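# Place the top reel face-down on the scanner glass

## Task

Take the reel at the top of the stack and set it lying flat on the scanner's glass with its labelled face toward the glass.

## Robot and tools

Robot: two arms, left_arm and right_arm, each ending in a two-finger gripper. Now and then a loose object may get a brief shove from outside. Anything that falls off the table, or is left resting off it, fails the job.

Frame: one scene frame for both arms. Its origin sits at table-top height, halfway between the two arms' nominal bases. +x points out over the table, +z points up, and left_arm is on the +y side. Arm names do not match image sides. The real bases are offset from their nominal spots; only a BASES line, if one appears, gives their true places. Reported hand poses can be off by a few centimetres, more at long reach.

Gripper axes: the fingers point along the gripper's +z and open and close along its y. end_effector_position is the point between the finger pads, roughly 1 cm short of the fingertips.

The ROW (used by execute_actions and move): 16 plain numbers covering both arms, even if only one moves. First left_arm as x, y, z, qw, qx, qy, qz, opening, then right_arm in the same order. x, y, z is an absolute target for that gripper's position, in metres, in the scene frame. qw..qz is an absolute target orientation, w first, in the scene frame. opening runs from -1 (closed) to +1 (fully open, 0.094 m). To hold an arm still, resend its last reported whole pose and its intended opening every time. To keep an orientation, repeat the same target quaternion rather than copying the reported one, which drifts. Each control step the commanded orientation is clipped to 40 degrees from the measured one.

execute_actions(actions, cameras): actions holds at most one item.
- [] returns the current state, with pictures.
- [{"rows": [...], "steps": n}] sends 1 to 15 rows, one per 1/30 s step. n is 5 to 15 (default 15), and the last row repeats if rows run short. The call is refused, and nothing is sent, if any target lies more than 0.6 m from that arm's last reported position along any of its gripper's axes. The result is taken 5 steps before the action ends; those steps run while you reply.
- [{"steps": n}] waits until n steps (at most 300) have passed since the previous result; your reply time counts.
cameras: a list of names, ["all"], or []. Pictures come with a non-empty action only if you ask for them.

move(target, speed, blend, blocking, cameras): drives each gripper in a straight line to its absolute pose. target is one row or a list of up to 15 rows, with no 0.6 m limit. speed is in m/s, 0.002 to 2.9, default 0.25, with turning capped at twice that in rad/s; give one value or one per target. blend, in metres, rounds corners of a list; 0 stops at each point. blocking=false returns about 0.5 s after the start. Both arms' paths finish together and take 0.5 s to 10 s; anything longer is cut off at 10 s. Paths do not avoid obstacles or the other arm. A changed opening in the first row is sent at once. In later rows it is sent on arrival, after everything has settled. The result adds a "move:" line giving the ending (done, off_target, moving, held, fault) and any limits. limits=paced means a pose was clipped; limits=held means a check held back steps. done means the arm rests within 10 mm and 2 degrees of its pose. Neither done nor off_target tells you about contact. Friction and weight can leave an arm a centimetre or more off target in free air.

wait(seconds): 0 to 10 s with no new command; ends early if a running move finishes. stop(): brakes the running move, and needs some distance to do it. zoom_image(camera, region): camera is cam_head_left or cam_head_right; region is [x0, y0, x1, y1] in pixels, origin at top-left, at most 504 by 504. It only works on a camera included in the newest pictures. finished_scene(scene): give the current scene number. The goal must still hold with the robot hands-off.

Cameras: cam_head_left and cam_head_right, both 896x504, pinhole with radial distortion. fx is about 445, and the principal point is near (446, 253) for the left camera and (448, 252) for the right.

Grip readings: grip_measured uses the opening scale. With nothing held it may read up to about 2.7 mm wide. On a firmly squeezed hard part it reads up to about 3 mm narrower than the part, or on some grippers slightly wider. It tracks the command even after contact, so it does not reveal the touch. Commanding about 0.05 below the first-contact reading already gives full force (0.11 or more for small or round parts). Pads push roughly 50 to 64 N each. To release, command well above grip_measured. Close gently on fragile things.

Nothing moves before the first robot call.

Joints, in rad: waist -2.618 to 3.054, shoulder 0 to 3.142, elbow 0 to 3.142 (straight at 2.901), wrist pitch and yaw ±1.571, wrist roll ±2.094. Torques follow the joint order, and positive means toward larger angles. Joints 1 to 3 wrap at ±28 N m, and readings carry offset and noise. "within noise" on joint velocities means the arm is still.

Avoid: dropping the reel or releasing it while it moves; fast impacts; aiming far past a contact point, which presses hard; grippers, fingers or housings touching or squeezing the other arm, which can fail the scene; paths passing near an arm's own base, which can flip its shoulder, so route around it; and any arm stop. Motor heat rises from holding loads, stretched reaches or pushing at unreachable poses. MOTOR HOT appears at 75 °C. At 90 °C an over-temperature fault folds that arm away for the rest of the scene. At 100 °C the arm goes limp and falls.

Each tool is called after "Emit:" in YAML: its name, and indented under it one key for each argument.

## Session

Emit:
execute_actions:
  actions: []

Scene clock: 0.00 s of 5600.00 s.
left_arm: end_effector_position=(+0.3160, +0.0848, +0.2155) grip_measured=+1.000 end_effector_quat_wxyz=(+0.475, +0.078, +0.862, -0.158) | right_arm: end_effector_position=(+0.2585, -0.1084, +0.1800) grip_measured=+1.000 end_effector_quat_wxyz=(+0.363, -0.070, +0.913, +0.171)
Joint positions: left_arm=[-0.556 0.849 0.701 -0.379 -0.138 -0.311 0.094] | right_arm=[0.63 1.012 0.798 -0.539 0.124 0.479 0.094]
Joint velocities: within noise
Joint torques (N m): no reading
Heat: left arm: 38 °C; right arm: 38 °C.
Hand target: left_arm +0.3178, +0.0842, +0.2279; +0.489, +0.076, +0.853, -0.164 | right_arm +0.2601, -0.1080, +0.1879; +0.372, -0.069, +0.909, +0.174

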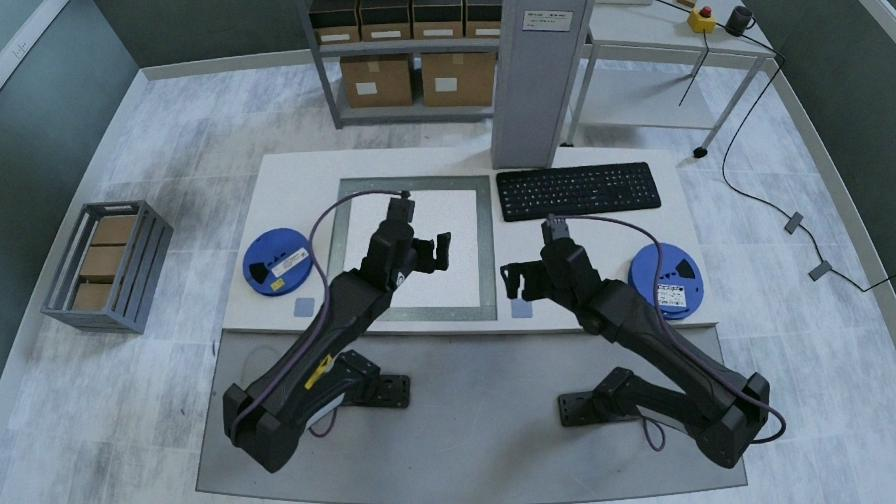

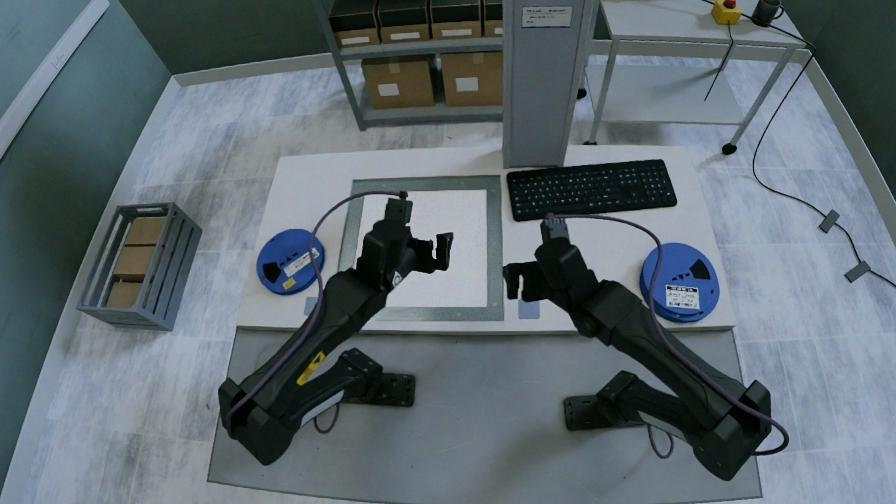

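Emit:
zoom_image:
  camera: "cam_head_left"
  region: [220, 200, 340, 330]

Emit:
zoom_image:
  camera: "cam_head_left"
  region: [600, 220, 730, 340]

Emit:
zoom_image:
  camera: "cam_head_right"
  region: [610, 220, 740, 340]

Emit:
zoom_image:
  camera: "cam_head_right"
  region: [230, 150, 530, 340]

Scaled by 3.877 from the camera's 896x504 image, which has a finer 1280x720 frame.

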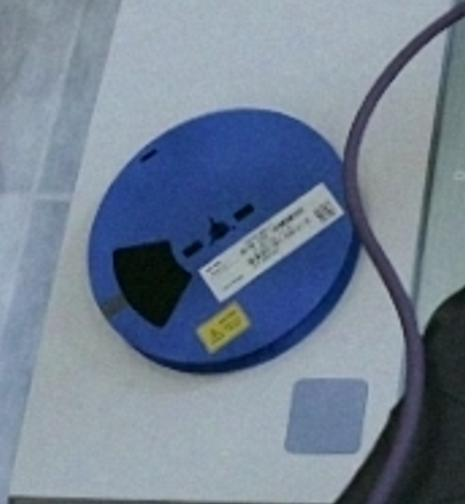

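Scaled by 3.877 from the camera's 896x504 image, which has a finer 1280x720 frame.

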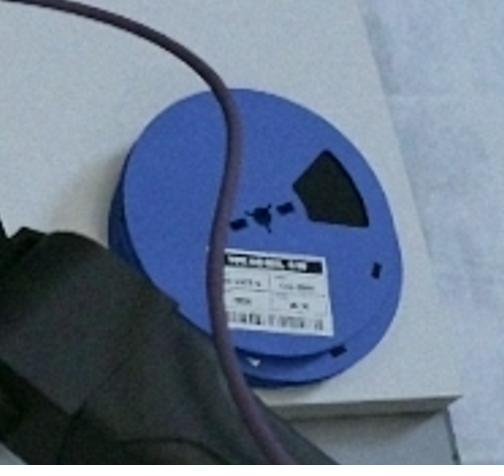

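Scaled by 3.877 from the camera's 896x504 image, which has a finer 1280x720 frame.

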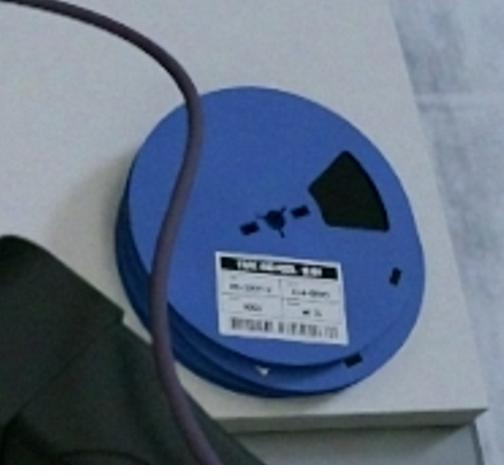

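Scaled by 1.680 from the camera's 896x504 image, which has a finer 1280x720 frame.

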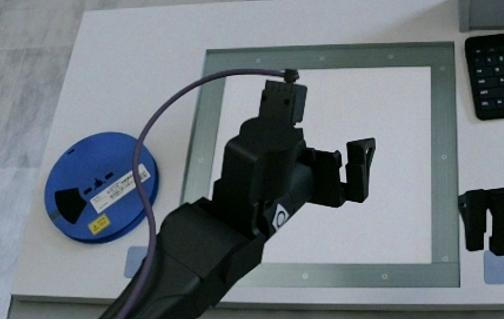

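Emit:
move:
  target: [0.22, 0.27, 0.25, 0.5, 0, 0.866, 0, 1, 0.22, -0.25, 0.25, 0.5, 0, 0.866, 0, 1]

Scene clock: 4.37 s of 5600.00 s.
left_arm: end_effector_position=(+0.2182, +0.2720, +0.2375) grip_measured=+1.000 end_effector_quat_wxyz=(+0.488, -0.011, +0.873, -0.001) | right_arm: end_effector_position=(+0.2218, -0.2437, +0.2430) grip_measured=+1.000 end_effector_quat_wxyz=(+0.493, -0.006, +0.870, +0.008)
Joint positions: left_arm=[1.003 0.498 0.836 -1.17 0.784 0.645 0.094] | right_arm=[0.507 0.561 0.798 -0.846 0.456 0.308 0.094]
Joint velocities: within noise
Joint torques (N m): left_arm=[0.38 3.48 8.94 1.39 0.46 0.08] | right_arm=[-0.44 0.92 8.18 2 0.41 -0.08]
Heat: left arm: 39 °C; right arm: 38 °C.
Hand target: left_arm +0.2198, +0.2699, +0.2498; +0.500, +0.000, +0.866, +0.001 | right_arm +0.2200, -0.2499, +0.2499; +0.500, +0.000, +0.866, +0.000
Off the commanded pose: left_arm 0.013 m, 2 deg | right_arm 0.010 m, 1 deg.
Kept back: nothing.
move: off_target (left_arm)

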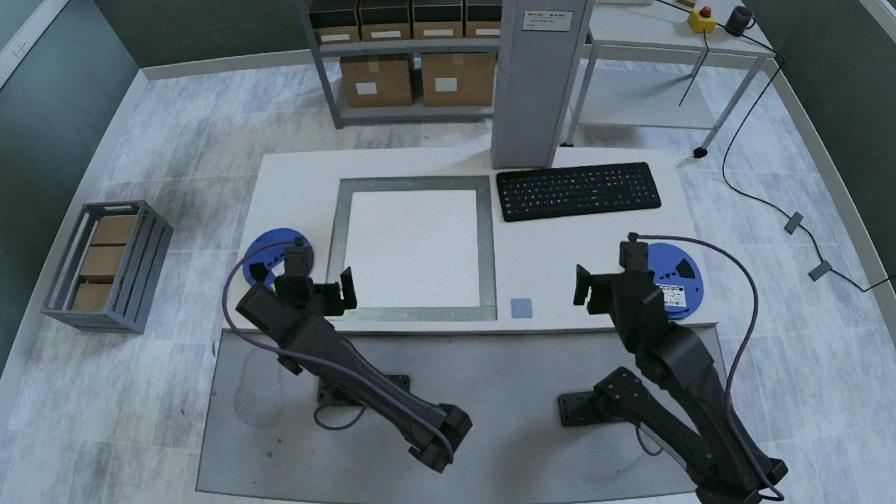

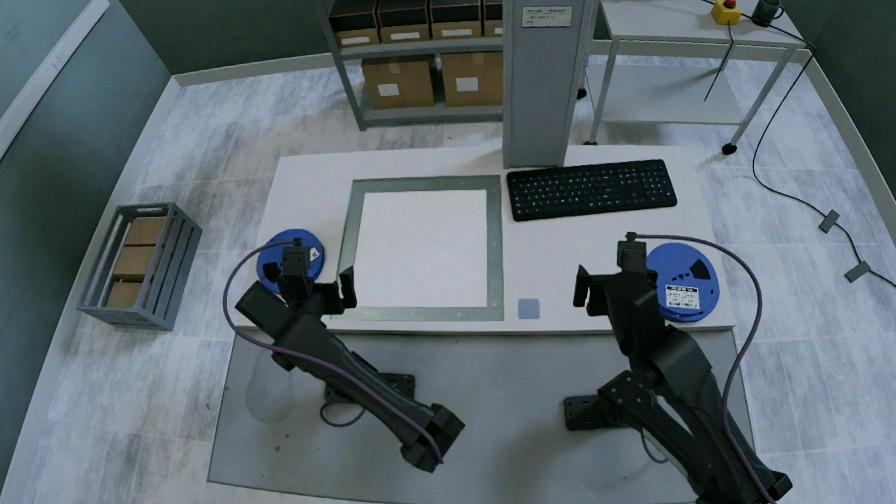

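Emit:
zoom_image:
  camera: "cam_head_right"
  region: [630, 230, 740, 335]

Emit:
zoom_image:
  camera: "cam_head_left"
  region: [230, 215, 360, 335]

Emit:
zoom_image:
  camera: "cam_head_right"
  region: [240, 220, 370, 335]

Emit:
zoom_image:
  camera: "cam_head_right"
  region: [330, 150, 560, 340]

Scaled by 4.582 from the camera's 896x504 image, which has a finer 1280x720 frame.

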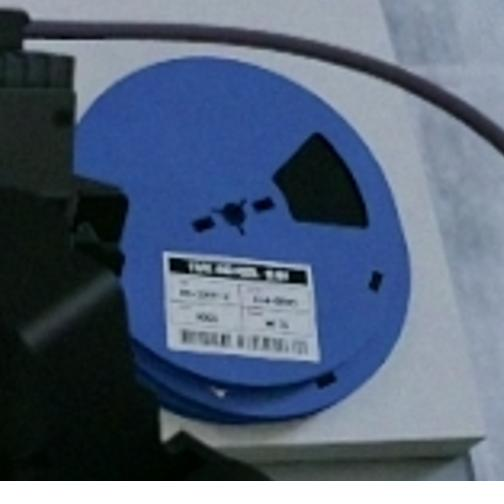

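Scaled by 3.877 from the camera's 896x504 image, which has a finer 1280x720 frame.

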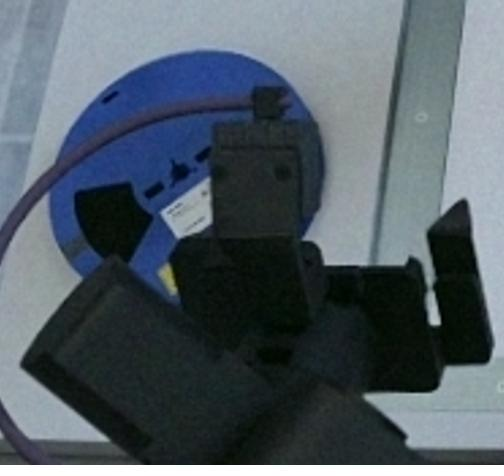

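Scaled by 3.877 from the camera's 896x504 image, which has a finer 1280x720 frame.

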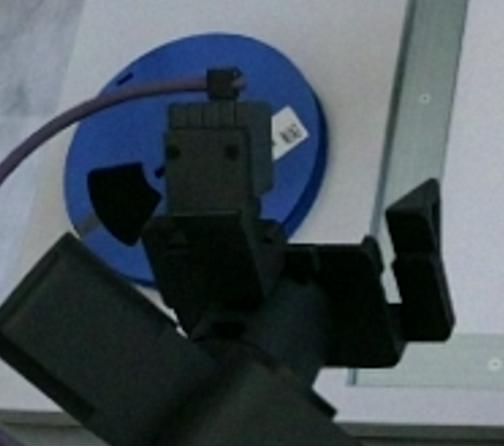

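Scaled by 2.191 from the camera's 896x504 image, which has a finer 1280x720 frame.

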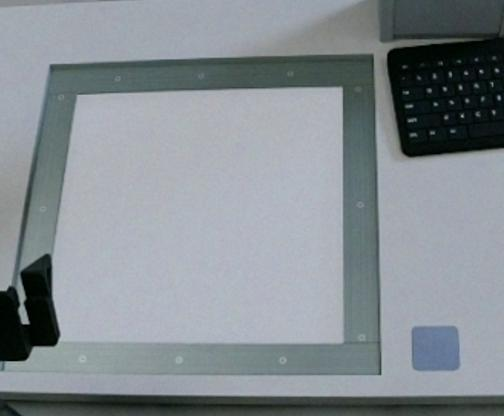

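Emit:
zoom_image:
  camera: "cam_head_left"
  region: [560, 220, 680, 340]

Emit:
zoom_image:
  camera: "cam_head_right"
  region: [560, 220, 680, 340]

Scaled by 4.200 from the camera's 896x504 image, which has a finer 1280x720 frame.

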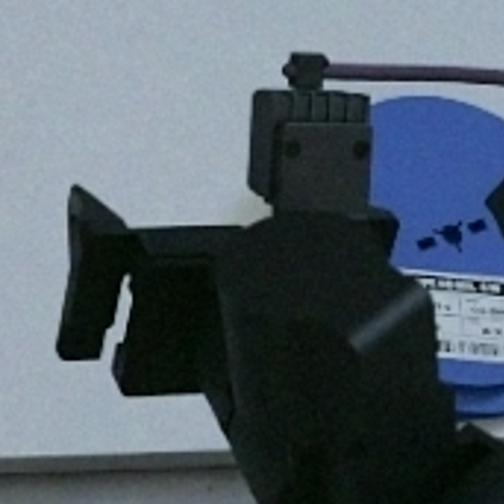

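Scaled by 4.200 from the camera's 896x504 image, which has a finer 1280x720 frame.

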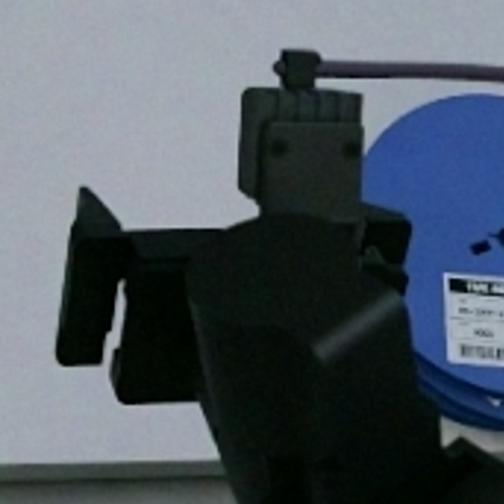

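Emit:
zoom_image:
  camera: "cam_head_right"
  region: [660, 285, 730, 330]

Emit:
zoom_image:
  camera: "cam_head_left"
  region: [650, 280, 720, 330]

Emit:
zoom_image:
  camera: "cam_head_left"
  region: [630, 230, 720, 290]

Scaled by 7.200 from the camera's 896x504 image, which has a finer 1280x720 frame.

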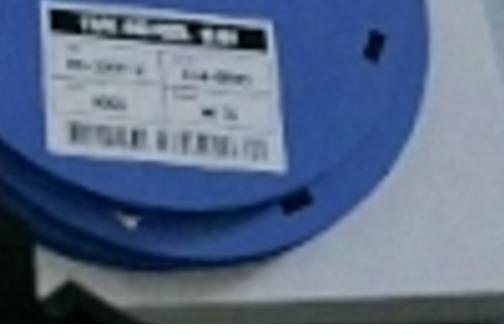

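Scaled by 7.200 from the camera's 896x504 image, which has a finer 1280x720 frame.

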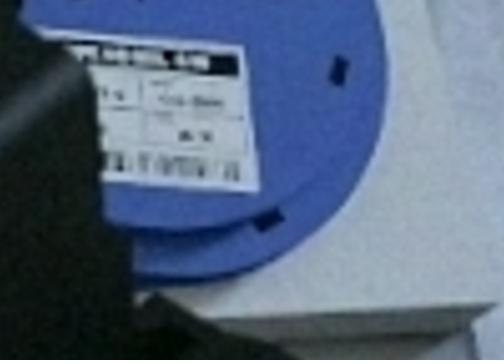

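Scaled by 5.600 from the camera's 896x504 image, which has a finer 1280x720 frame.

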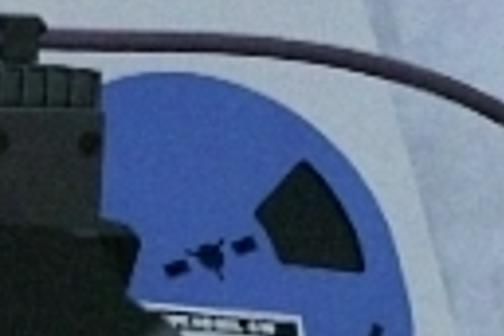

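Emit:
move:
  target: [0.22, 0.27, 0.25, 0.5, 0, 0.866, 0, 1, 0.25, -0.02, 0.27, 0.470, -0.297, 0.813, 0.171, 1]

Emit:
zoom_image:
  camera: "cam_head_left"
  region: [610, 230, 730, 335]

Emit:
zoom_image:
  camera: "cam_head_right"
  region: [625, 230, 745, 335]

Scene clock: 10.27 s of 5600.00 s.
left_arm: end_effector_position=(+0.2182, +0.2713, +0.2375) grip_measured=+1.000 end_effector_quat_wxyz=(+0.489, -0.009, +0.872, -0.002) | right_arm: end_effector_position=(+0.2469, -0.0277, +0.2519) grip_measured=+1.000 end_effector_quat_wxyz=(+0.452, -0.298, +0.826, +0.158)
Joint positions: left_arm=[1.003 0.498 0.837 -1.172 0.787 0.648 0.094] | right_arm=[0.861 1.107 0.997 -0.475 0.198 0.119 0.094]
Joint velocities: within noise
Joint torques (N m): left_arm=[0.4 3.37 8.9 1.38 0.44 0.06] | right_arm=[0.24 -3.28 10.37 2.51 0.06 -0.08]
Heat: left arm: 40 °C; right arm: 38 °C.
Hand target: left_arm +0.2198, +0.2698, +0.2498; +0.500, +0.000, +0.866, +0.000 | right_arm +0.2495, -0.0207, +0.2701; +0.470, -0.297, +0.813, +0.171
Off the commanded pose: left_arm 0.013 m, 2 deg | right_arm 0.020 m, 3 deg.
Kept back: nothing.
move: off_target (left_arm, right_arm)

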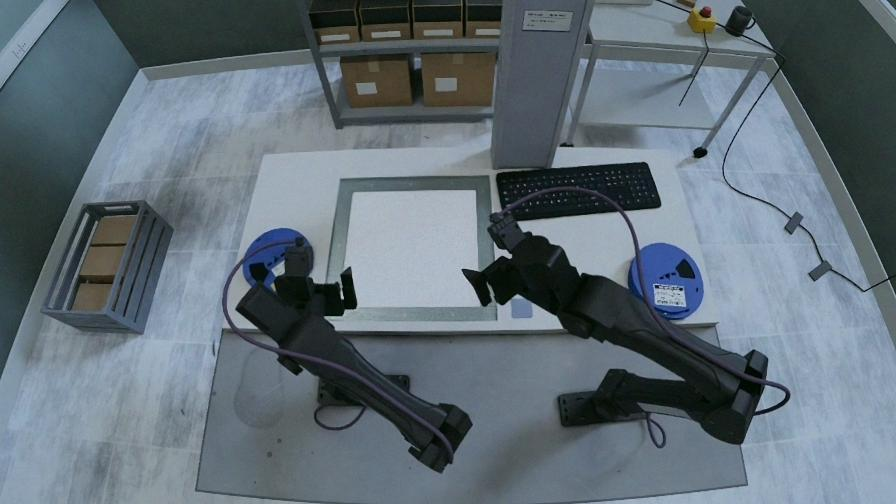

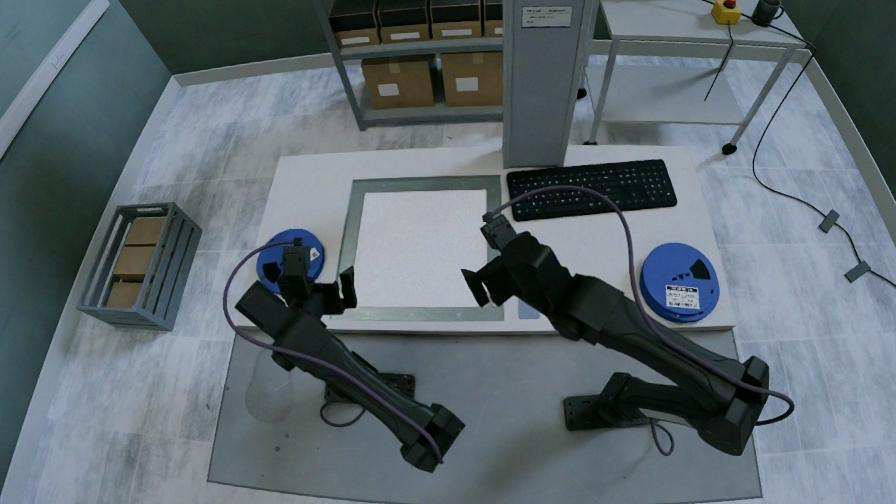

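Scaled by 4.200 from the camera's 896x504 image, which has a finer 1280x720 frame.

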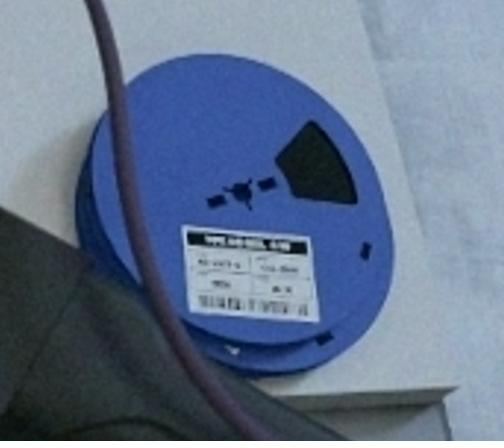

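Scaled by 4.200 from the camera's 896x504 image, which has a finer 1280x720 frame.

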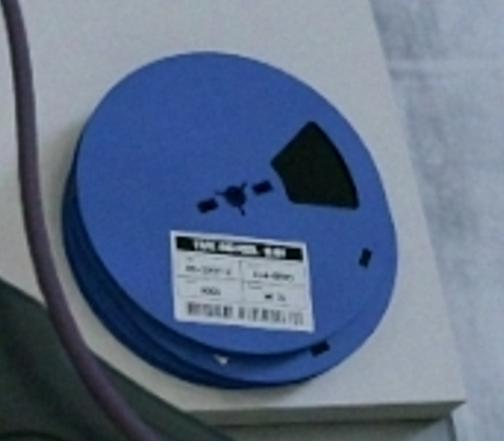

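Emit:
move:
  target:
    - [0.22, 0.27, 0.25, 0.5, 0, 0.866, 0, 1, 0.28, -0.2, 0.27, 0.5, 0, 0.866, 0, 1]
    - [0.22, 0.27, 0.25, 0.5, 0, 0.866, 0, 1, 0.30, -0.42, 0.20, 0, 0.366, 0.931, 0, -1]
  blend: [0.05, 0]

Emit:
zoom_image:
  camera: "cam_head_left"
  region: [560, 180, 730, 340]

Emit:
zoom_image:
  camera: "cam_head_right"
  region: [570, 180, 740, 340]

Scene clock: 16.87 s of 5600.00 s.
left_arm: end_effector_position=(+0.2182, +0.2713, +0.2376) grip_measured=+1.000 end_effector_quat_wxyz=(+0.489, -0.009, +0.872, -0.002) | right_arm: end_effector_position=(+0.2984, -0.4202, +0.1950) grip_measured=-0.987 end_effector_quat_wxyz=(+0.016, +0.367, +0.930, -0.004)
Joint positions: left_arm=[1.003 0.498 0.837 -1.172 0.788 0.648 0.094] | right_arm=[-0.471 1.767 1.79 -1.563 0.006 0.336 0.001]
Joint velocities: within noise
Joint torques (N m): left_arm=[0.39 3.37 8.88 1.38 0.44 0.06] | right_arm=[-0.01 -8.66 8.38 0.54 -0.08 -0.06]
Heat: left arm: 40 °C; right arm: 39 °C.
Hand target: left_arm +0.2198, +0.2698, +0.2498; +0.500, +0.000, +0.866, +0.000 | right_arm +0.2999, -0.4200, +0.1996; +0.018, +0.366, +0.931, -0.001
Off the commanded pose: left_arm 0.013 m, 2 deg | right_arm 0.005 m, 2 deg.
joint sent to its limit (right arm) — joint 4 (wrist pitch), lower limit.
Kept back: nothing.
move: off_target (left_arm)

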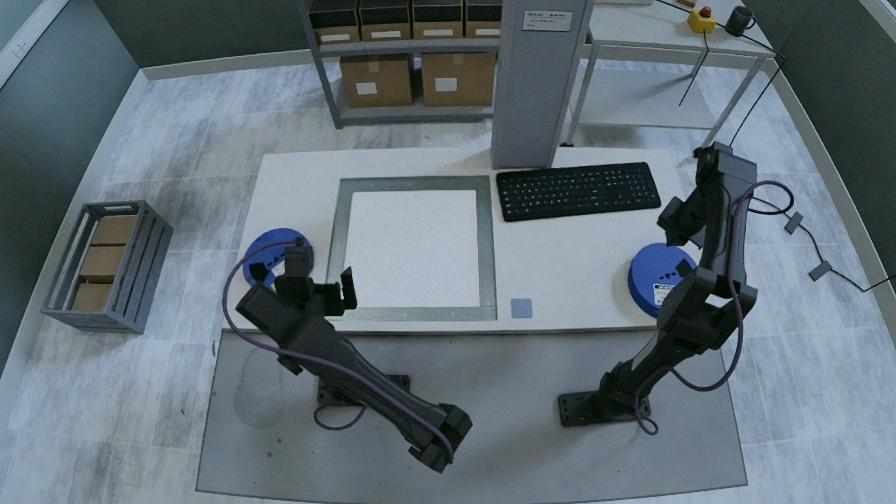

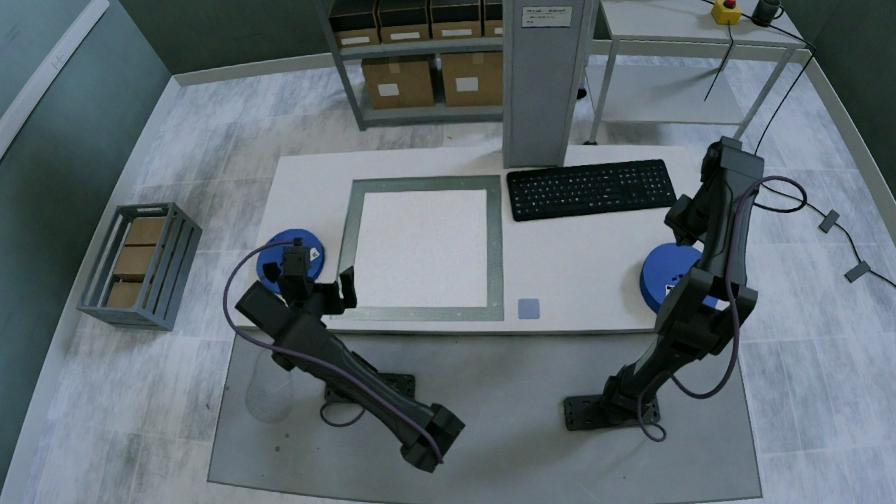

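Scaled by 2.965 from the camera's 896x504 image, which has a finer 1280x720 frame.

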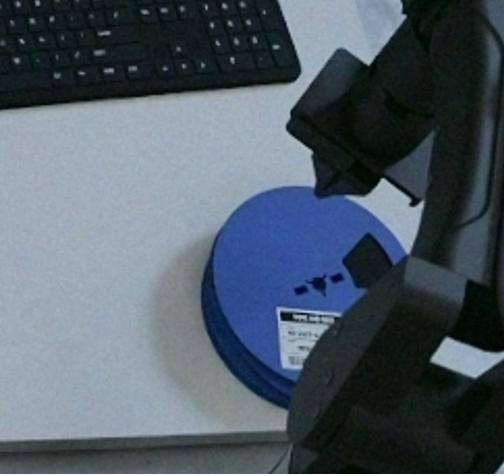

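Scaled by 2.965 from the camera's 896x504 image, which has a finer 1280x720 frame.

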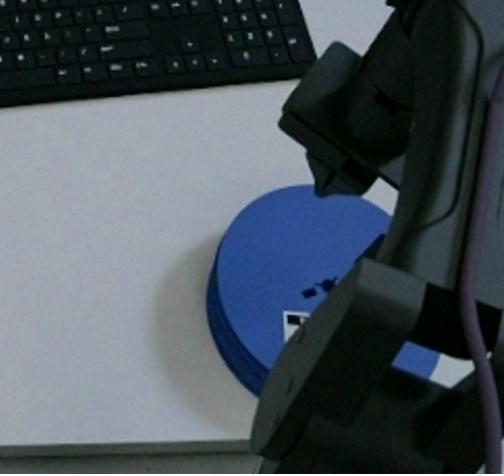

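Emit:
move:
  target: [0.22, 0.27, 0.25, 0.5, 0, 0.866, 0, 1, 0.26, -0.34, 0.06, 0, 0.366, 0.931, 0, -1]

Emit:
zoom_image:
  camera: "cam_head_left"
  region: [560, 180, 730, 340]

Emit:
zoom_image:
  camera: "cam_head_right"
  region: [570, 180, 740, 340]

Scene clock: 19.30 s of 5600.00 s.
left_arm: end_effector_position=(+0.2182, +0.2713, +0.2376) grip_measured=+1.000 end_effector_quat_wxyz=(+0.489, -0.009, +0.872, -0.002) | right_arm: end_effector_position=(+0.2553, -0.3395, +0.0548) grip_measured=-0.987 end_effector_quat_wxyz=(-0.022, +0.362, +0.932, -0.001)
Joint positions: left_arm=[1.003 0.498 0.837 -1.172 0.788 0.648 0.094] | right_arm=[-0.258 1.604 1.043 -1.054 -0.005 0.539 0.001]
Joint velocities: within noise
Joint torques (N m): left_arm=[0.4 3.37 8.9 1.38 0.44 0.06] | right_arm=[0.47 -10.1 5.23 0.75 0.04 0.1]
Heat: left arm: 41 °C; right arm: 39 °C.
Hand target: left_arm +0.2198, +0.2699, +0.2498; +0.500, +0.000, +0.866, +0.001 | right_arm +0.2600, -0.3400, +0.0601; +0.000, +0.366, +0.931, +0.000
Off the commanded pose: left_arm 0.013 m, 2 deg | right_arm 0.007 m, 3 deg.
Kept back: nothing.
move: off_target (left_arm, right_arm)

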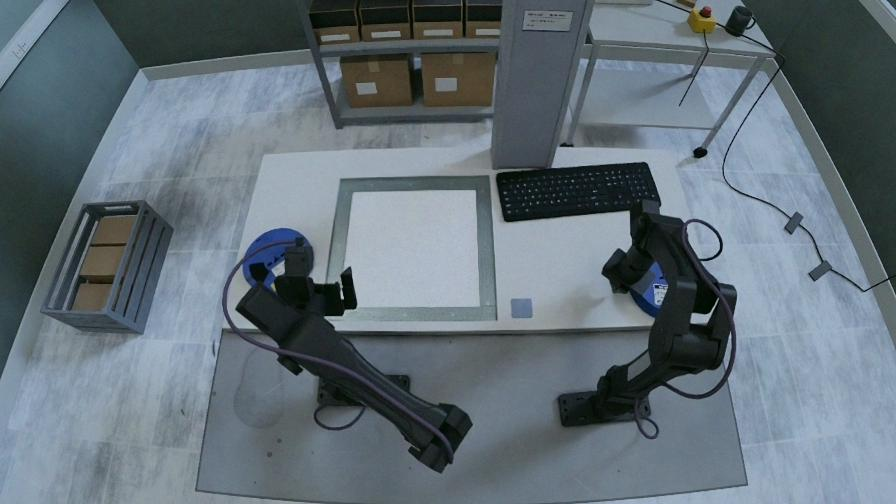

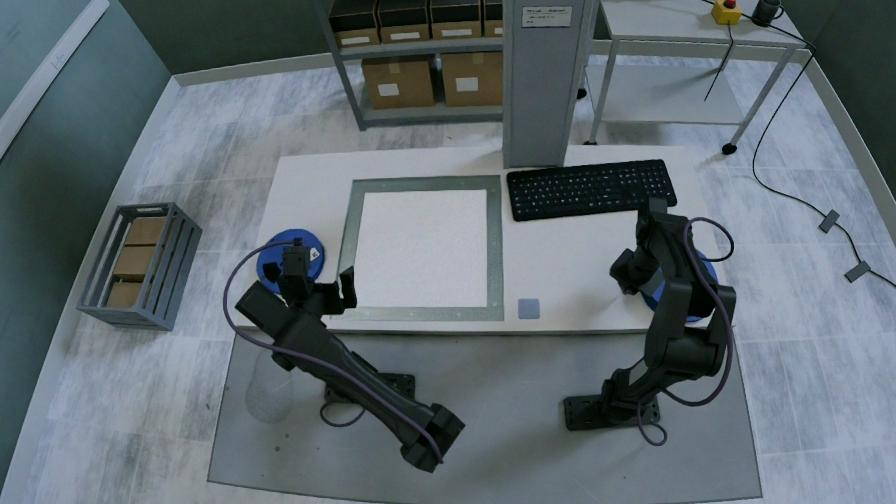

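Scaled by 2.965 from the camera's 896x504 image, which has a finer 1280x720 frame.

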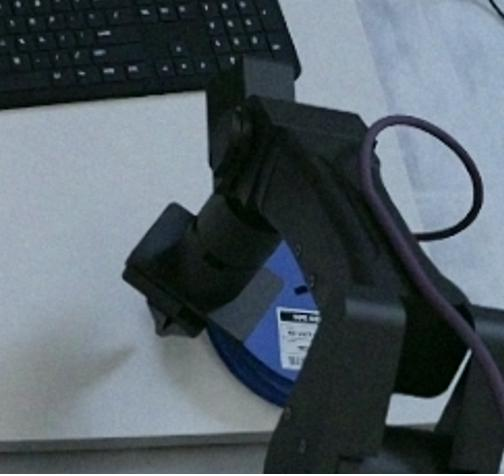

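Scaled by 2.965 from the camera's 896x504 image, which has a finer 1280x720 frame.

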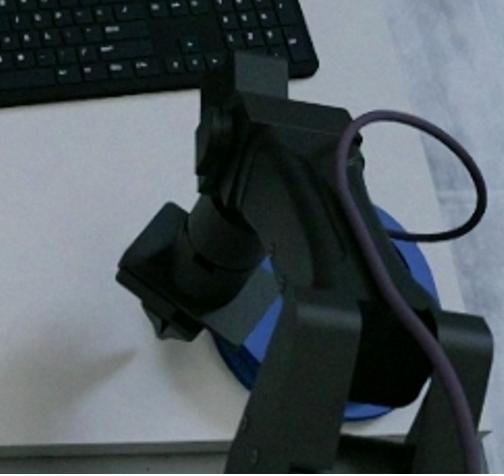

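Emit:
move:
  target: [0.22, 0.27, 0.25, 0.5, 0, 0.866, 0, 1, 0.26, -0.34, 0.03, 0, 0.366, 0.931, 0, -1]
  speed: 0.05
  cameras: []

Emit:
move:
  target: [0.22, 0.27, 0.25, 0.5, 0, 0.866, 0, 1, 0.26, -0.34, 0.022, 0, 0.366, 0.931, 0, -1]
  speed: 0.03
  cameras: []

Emit:
move:
  target: [0.22, 0.27, 0.25, 0.5, 0, 0.866, 0, 1, 0.26, -0.34, 0.016, 0, 0.366, 0.931, 0, -1]
  speed: 0.03
  cameras: []

Emit:
move:
  target: [0.22, 0.27, 0.25, 0.5, 0, 0.866, 0, 1, 0.26, -0.34, 0.010, 0, 0.366, 0.931, 0, -1]
  speed: 0.03

Scene clock: 21.17 s of 5600.00 s.
left_arm: end_effector_position=(+0.2182, +0.2713, +0.2376) grip_measured=+1.000 end_effector_quat_wxyz=(+0.489, -0.009, +0.872, -0.002) | right_arm: end_effector_position=(+0.2537, -0.3392, +0.0385) grip_measured=-0.987 end_effector_quat_wxyz=(-0.014, +0.363, +0.932, +0.000)
Joint positions: left_arm=[1.003 0.498 0.837 -1.172 0.788 0.648 0.094] | right_arm=[-0.258 1.604 0.975 -0.969 -0.005 0.54 0.001]
Joint velocities: within noise
Joint torques (N m): left_arm=[0.4 3.37 8.9 1.38 0.44 0.06] | right_arm=[0.47 -6.23 3.89 1.23 0.05 0.1]
Heat: left arm: 41 °C; right arm: 39 °C.
Hand target: left_arm +0.2198, +0.2699, +0.2498; +0.500, +0.000, +0.866, +0.001 | right_arm +0.2596, -0.3399, +0.0306; -0.001, +0.366, +0.931, +0.000
Off the commanded pose: left_arm 0.013 m, 2 deg | right_arm 0.011 m, 2 deg.
Kept back: nothing.
move: off_target (left_arm, right_arm)
No camera images: "cameras" was empty.

Scene clock: 21.87 s of 5600.00 s.
left_arm: end_effector_position=(+0.2182, +0.2713, +0.2376) grip_measured=+1.000 end_effector_quat_wxyz=(+0.489, -0.009, +0.872, -0.002) | right_arm: end_effector_position=(+0.2535, -0.3392, +0.0379) grip_measured=-0.987 end_effector_quat_wxyz=(-0.013, +0.363, +0.932, +0.001)
Joint positions: left_arm=[1.003 0.498 0.837 -1.172 0.788 0.648 0.094] | right_arm=[-0.258 1.602 0.97 -0.964 -0.005 0.54 0.001]
Joint velocities: within noise
Joint torques (N m): left_arm=[0.4 3.37 8.88 1.38 0.43 0.06] | right_arm=[0.46 -5 2.65 1.52 0.05 0.09]
Heat: left arm: 41 °C; right arm: 39 °C.
Hand target: left_arm +0.2198, +0.2699, +0.2498; +0.500, +0.000, +0.866, +0.001 | right_arm +0.2589, -0.3397, +0.0233; -0.001, +0.366, +0.931, +0.000
Off the commanded pose: left_arm 0.013 m, 2 deg | right_arm 0.017 m, 2 deg.
Kept back: nothing.
move: off_target (left_arm, right_arm)
No camera images: "cameras" was empty.

Scene clock: 22.57 s of 5600.00 s.
left_arm: end_effector_position=(+0.2182, +0.2713, +0.2376) grip_measured=+1.000 end_effector_quat_wxyz=(+0.489, -0.009, +0.872, -0.002) | right_arm: end_effector_position=(+0.2534, -0.3391, +0.0377) grip_measured=-0.987 end_effector_quat_wxyz=(-0.009, +0.363, +0.932, +0.001)
Joint positions: left_arm=[1.003 0.498 0.837 -1.172 0.788 0.648 0.094] | right_arm=[-0.258 1.595 0.963 -0.956 -0.005 0.54 0.001]
Joint velocities: within noise
Joint torques (N m): left_arm=[0.4 3.37 8.88 1.38 0.44 0.06] | right_arm=[0.5 -3.73 2.04 1.67 0.06 0.09]
Heat: left arm: 41 °C; right arm: 39 °C.
Hand target: left_arm +0.2198, +0.2699, +0.2498; +0.500, +0.000, +0.866, +0.001 | right_arm +0.2581, -0.3396, +0.0181; -0.001, +0.366, +0.931, +0.000
Off the commanded pose: left_arm 0.013 m, 2 deg | right_arm 0.023 m, 1 deg.
Kept back: nothing.
move: off_target (left_arm, right_arm)
No camera images: "cameras" was empty.

Scene clock: 23.27 s of 5600.00 s.
left_arm: end_effector_position=(+0.2182, +0.2713, +0.2376) grip_measured=+1.000 end_effector_quat_wxyz=(+0.489, -0.009, +0.872, -0.002) | right_arm: end_effector_position=(+0.2534, -0.3391, +0.0373) grip_measured=-0.987 end_effector_quat_wxyz=(-0.006, +0.363, +0.932, +0.002)
Joint positions: left_arm=[1.003 0.498 0.837 -1.172 0.788 0.648 0.094] | right_arm=[-0.258 1.589 0.955 -0.948 -0.005 0.54 0.001]
Joint velocities: within noise
Joint torques (N m): left_arm=[0.4 3.37 8.9 1.38 0.44 0.06] | right_arm=[0.5 -2.54 1.37 1.84 0.07 0.09]
Heat: left arm: 41 °C; right arm: 39 °C.
Hand target: left_arm +0.2198, +0.2699, +0.2498; +0.500, +0.000, +0.866, +0.001 | right_arm +0.2572, -0.3394, +0.0130; -0.002, +0.366, +0.931, +0.000
Off the commanded pose: left_arm 0.013 m, 2 deg | right_arm 0.028 m, 1 deg.
Kept back: nothing.
move: off_target (left_arm, right_arm)

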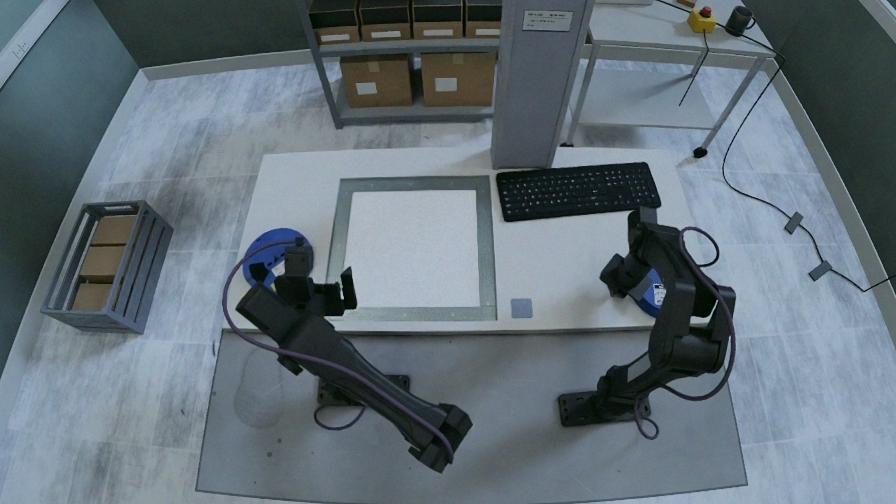

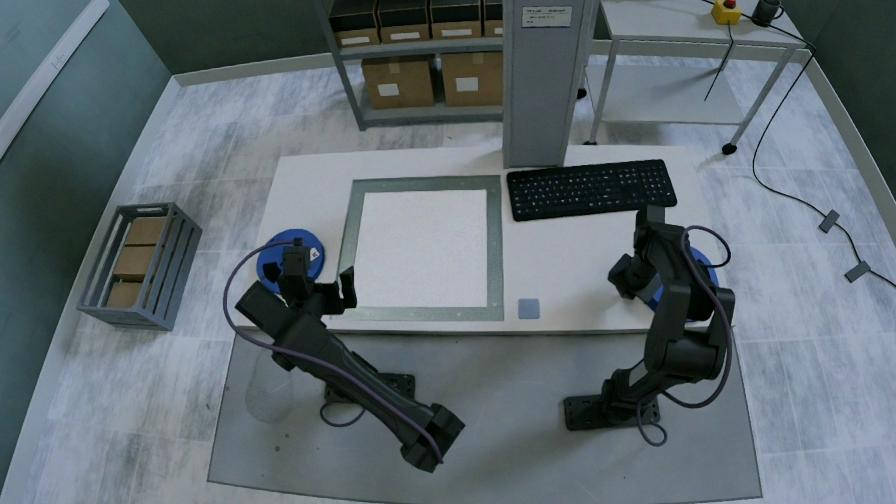

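Emit:
zoom_image:
  camera: "cam_head_left"
  region: [590, 230, 690, 330]

Emit:
zoom_image:
  camera: "cam_head_right"
  region: [590, 230, 690, 330]

Scaled by 5.040 from the camera's 896x504 image, which has a finer 1280x720 frame.

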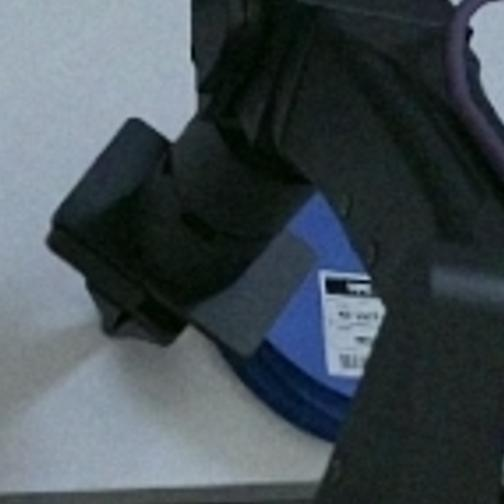

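Scaled by 5.040 from the camera's 896x504 image, which has a finer 1280x720 frame.

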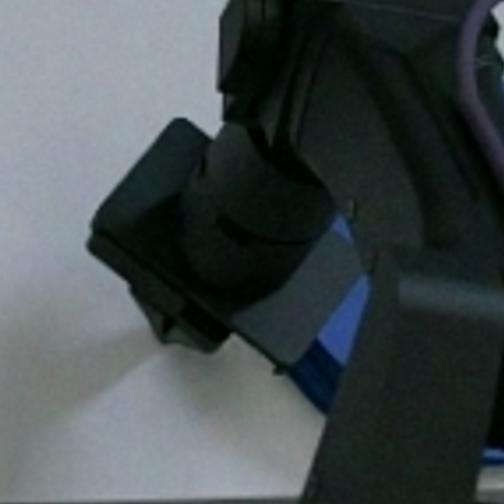

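Emit:
move:
  target:
    - [0.22, 0.27, 0.25, 0.5, 0, 0.866, 0, 1, 0.26, -0.34, 0.10, 0, 0.366, 0.931, 0, -1]
    - [0.22, 0.27, 0.25, 0.5, 0, 0.866, 0, 1, 0.29, -0.45, 0.10, 0, 0.366, 0.931, 0, -1]
  speed: 0.15

Emit:
zoom_image:
  camera: "cam_head_left"
  region: [590, 200, 720, 330]

Emit:
zoom_image:
  camera: "cam_head_right"
  region: [590, 200, 720, 330]

Scene clock: 28.13 s of 5600.00 s.
left_arm: end_effector_position=(+0.2182, +0.2713, +0.2376) grip_measured=+1.000 end_effector_quat_wxyz=(+0.489, -0.009, +0.872, -0.002) | right_arm: end_effector_position=(+0.2874, -0.4478, +0.0969) grip_measured=-0.987 end_effector_quat_wxyz=(+0.002, +0.371, +0.929, +0.002)
Joint positions: left_arm=[1.003 0.498 0.837 -1.172 0.788 0.648 0.094] | right_arm=[-0.569 1.778 1.412 -1.202 -0.005 0.247 0.001]
Joint velocities: within noise
Joint torques (N m): left_arm=[0.4 3.37 8.88 1.38 0.44 0.06] | right_arm=[0.02 -8.46 8.7 0.48 0.06 -0.1]
Heat: left arm: 41 °C; right arm: 39 °C.
Hand target: left_arm +0.2198, +0.2699, +0.2498; +0.500, +0.000, +0.866, +0.001 | right_arm +0.2900, -0.4500, +0.1000; +0.000, +0.366, +0.931, +0.000
Off the commanded pose: left_arm 0.013 m, 2 deg | right_arm 0.005 m, 1 deg.
Kept back: nothing.
move: off_target (left_arm)

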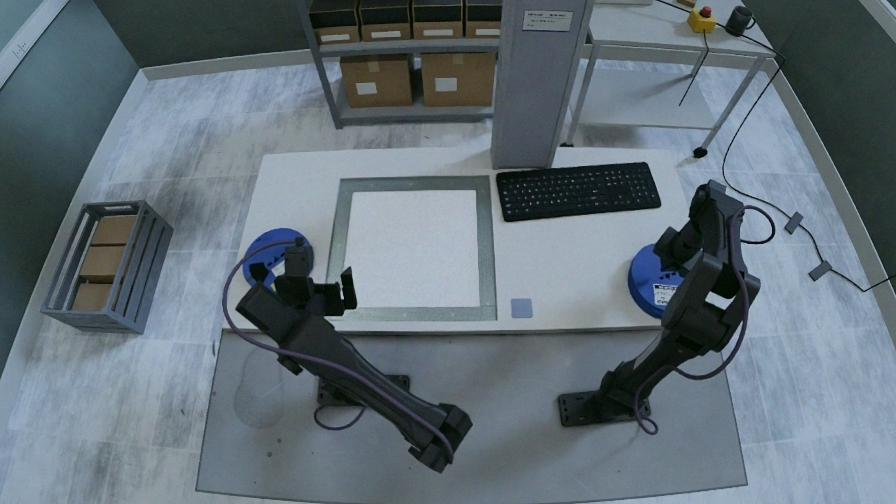

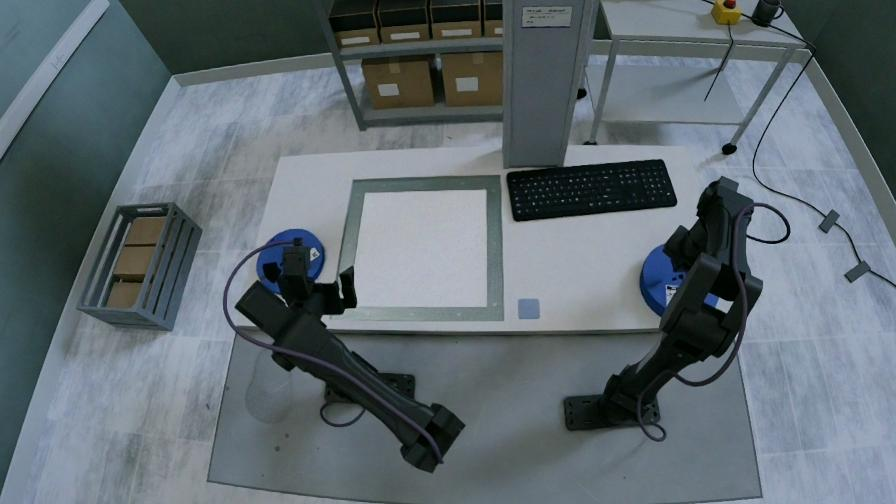

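Scaled by 3.877 from the camera's 896x504 image, which has a finer 1280x720 frame.

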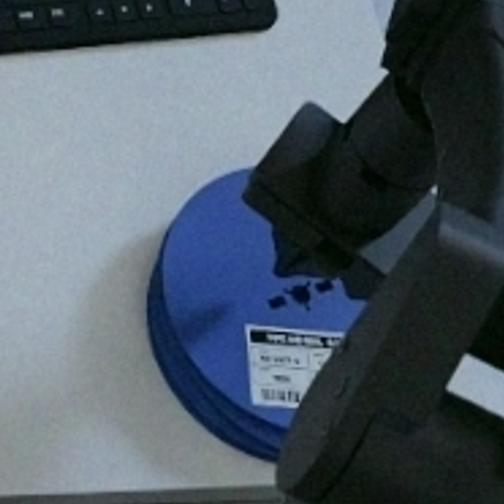

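Scaled by 3.877 from the camera's 896x504 image, which has a finer 1280x720 frame.

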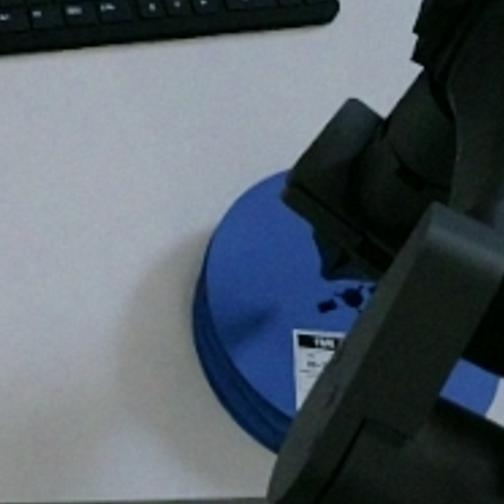

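Emit:
move:
  target: [0.22, 0.27, 0.25, 0.5, 0, 0.866, 0, 1, 0.29, -0.45, 0.066, 0, 0.366, 0.931, 0, -1]
  speed: 0.05
  cameras: []

Emit:
move:
  target: [0.22, 0.27, 0.25, 0.5, 0, 0.866, 0, 1, 0.29, -0.45, 0.060, 0, 0.366, 0.931, 0, -1]
  speed: 0.03
  cameras: []

Emit:
move:
  target: [0.22, 0.27, 0.25, 0.5, 0, 0.866, 0, 1, 0.29, -0.45, 0.054, 0, 0.366, 0.931, 0, -1]
  speed: 0.03
  cameras: []

Scene clock: 29.40 s of 5600.00 s.
left_arm: end_effector_position=(+0.2182, +0.2713, +0.2376) grip_measured=+1.000 end_effector_quat_wxyz=(+0.489, -0.009, +0.872, -0.002) | right_arm: end_effector_position=(+0.2855, -0.4467, +0.0743) grip_measured=-0.987 end_effector_quat_wxyz=(-0.005, +0.370, +0.929, +0.003)
Joint positions: left_arm=[1.003 0.498 0.837 -1.172 0.788 0.648 0.094] | right_arm=[-0.569 1.797 1.344 -1.129 -0.005 0.245 0.001]
Joint velocities: within noise
Joint torques (N m): left_arm=[0.4 3.37 8.9 1.38 0.44 0.06] | right_arm=[0.08 -8.24 5.01 1.04 0.05 -0.11]
Heat: left arm: 41 °C; right arm: 39 °C.
Hand target: left_arm +0.2198, +0.2699, +0.2498; +0.500, +0.000, +0.866, +0.001 | right_arm +0.2897, -0.4499, +0.0663; +0.000, +0.366, +0.931, +0.000
Off the commanded pose: left_arm 0.013 m, 2 deg | right_arm 0.010 m, 1 deg.
Kept back: nothing.
move: off_target (left_arm)
No camera images: "cameras" was empty.

Scene clock: 30.10 s of 5600.00 s.
left_arm: end_effector_position=(+0.2182, +0.2713, +0.2376) grip_measured=+1.000 end_effector_quat_wxyz=(+0.489, -0.009, +0.872, -0.002) | right_arm: end_effector_position=(+0.2854, -0.4467, +0.0736) grip_measured=-0.987 end_effector_quat_wxyz=(-0.005, +0.370, +0.929, +0.003)
Joint positions: left_arm=[1.003 0.498 0.837 -1.172 0.788 0.648 0.094] | right_arm=[-0.569 1.797 1.342 -1.127 -0.005 0.245 0.001]
Joint velocities: within noise
Joint torques (N m): left_arm=[0.4 3.38 8.88 1.38 0.44 0.06] | right_arm=[0.03 -7.84 3.85 1.23 0.05 -0.11]
Heat: left arm: 41 °C; right arm: 39 °C.
Hand target: left_arm +0.2198, +0.2699, +0.2498; +0.500, +0.000, +0.866, +0.001 | right_arm +0.2894, -0.4497, +0.0605; -0.001, +0.366, +0.931, +0.000
Off the commanded pose: left_arm 0.013 m, 2 deg | right_arm 0.015 m, 1 deg.
Kept back: nothing.
move: off_target (left_arm, right_arm)
No camera images: "cameras" was empty.

Scene clock: 30.80 s of 5600.00 s.
left_arm: end_effector_position=(+0.2182, +0.2713, +0.2376) grip_measured=+1.000 end_effector_quat_wxyz=(+0.489, -0.009, +0.872, -0.002) | right_arm: end_effector_position=(+0.2853, -0.4466, +0.0730) grip_measured=-0.987 end_effector_quat_wxyz=(-0.004, +0.370, +0.929, +0.003)
Joint positions: left_arm=[1.003 0.498 0.837 -1.172 0.788 0.648 0.094] | right_arm=[-0.569 1.795 1.337 -1.121 -0.005 0.245 0.001]
Joint velocities: within noise
Joint torques (N m): left_arm=[0.4 3.37 8.88 1.38 0.43 0.06] | right_arm=[0.05 -7.28 2.74 1.42 0.05 -0.1]
Heat: left arm: 41 °C; right arm: 39 °C.
Hand target: left_arm +0.2198, +0.2699, +0.2498; +0.500, +0.000, +0.866, +0.001 | right_arm +0.2889, -0.4494, +0.0548; -0.001, +0.366, +0.931, +0.000
Off the commanded pose: left_arm 0.013 m, 2 deg | right_arm 0.020 m, 1 deg.
Kept back: nothing.
move: off_target (left_arm, right_arm)
No camera images: "cameras" was empty.

Emit:
zoom_image:
  camera: "cam_head_left"
  region: [622, 270, 672, 325]

Emit:
zoom_image:
  camera: "cam_head_right"
  region: [635, 265, 675, 320]

Scaled by 9.164 from the camera's 896x504 image, which has a finer 1280x720 frame.

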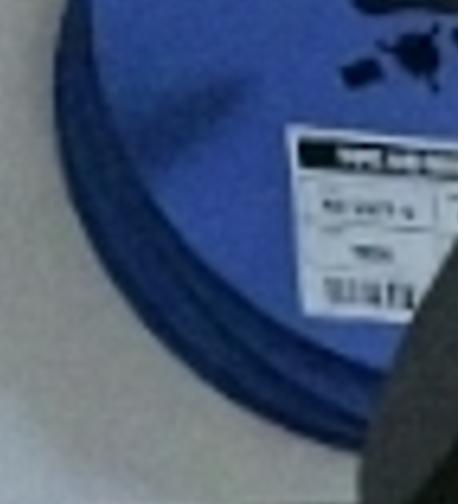

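Scaled by 9.164 from the camera's 896x504 image, which has a finer 1280x720 frame.

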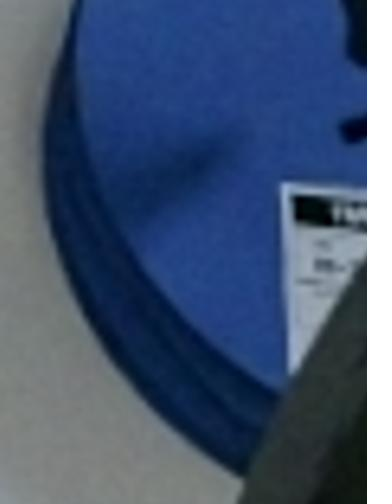

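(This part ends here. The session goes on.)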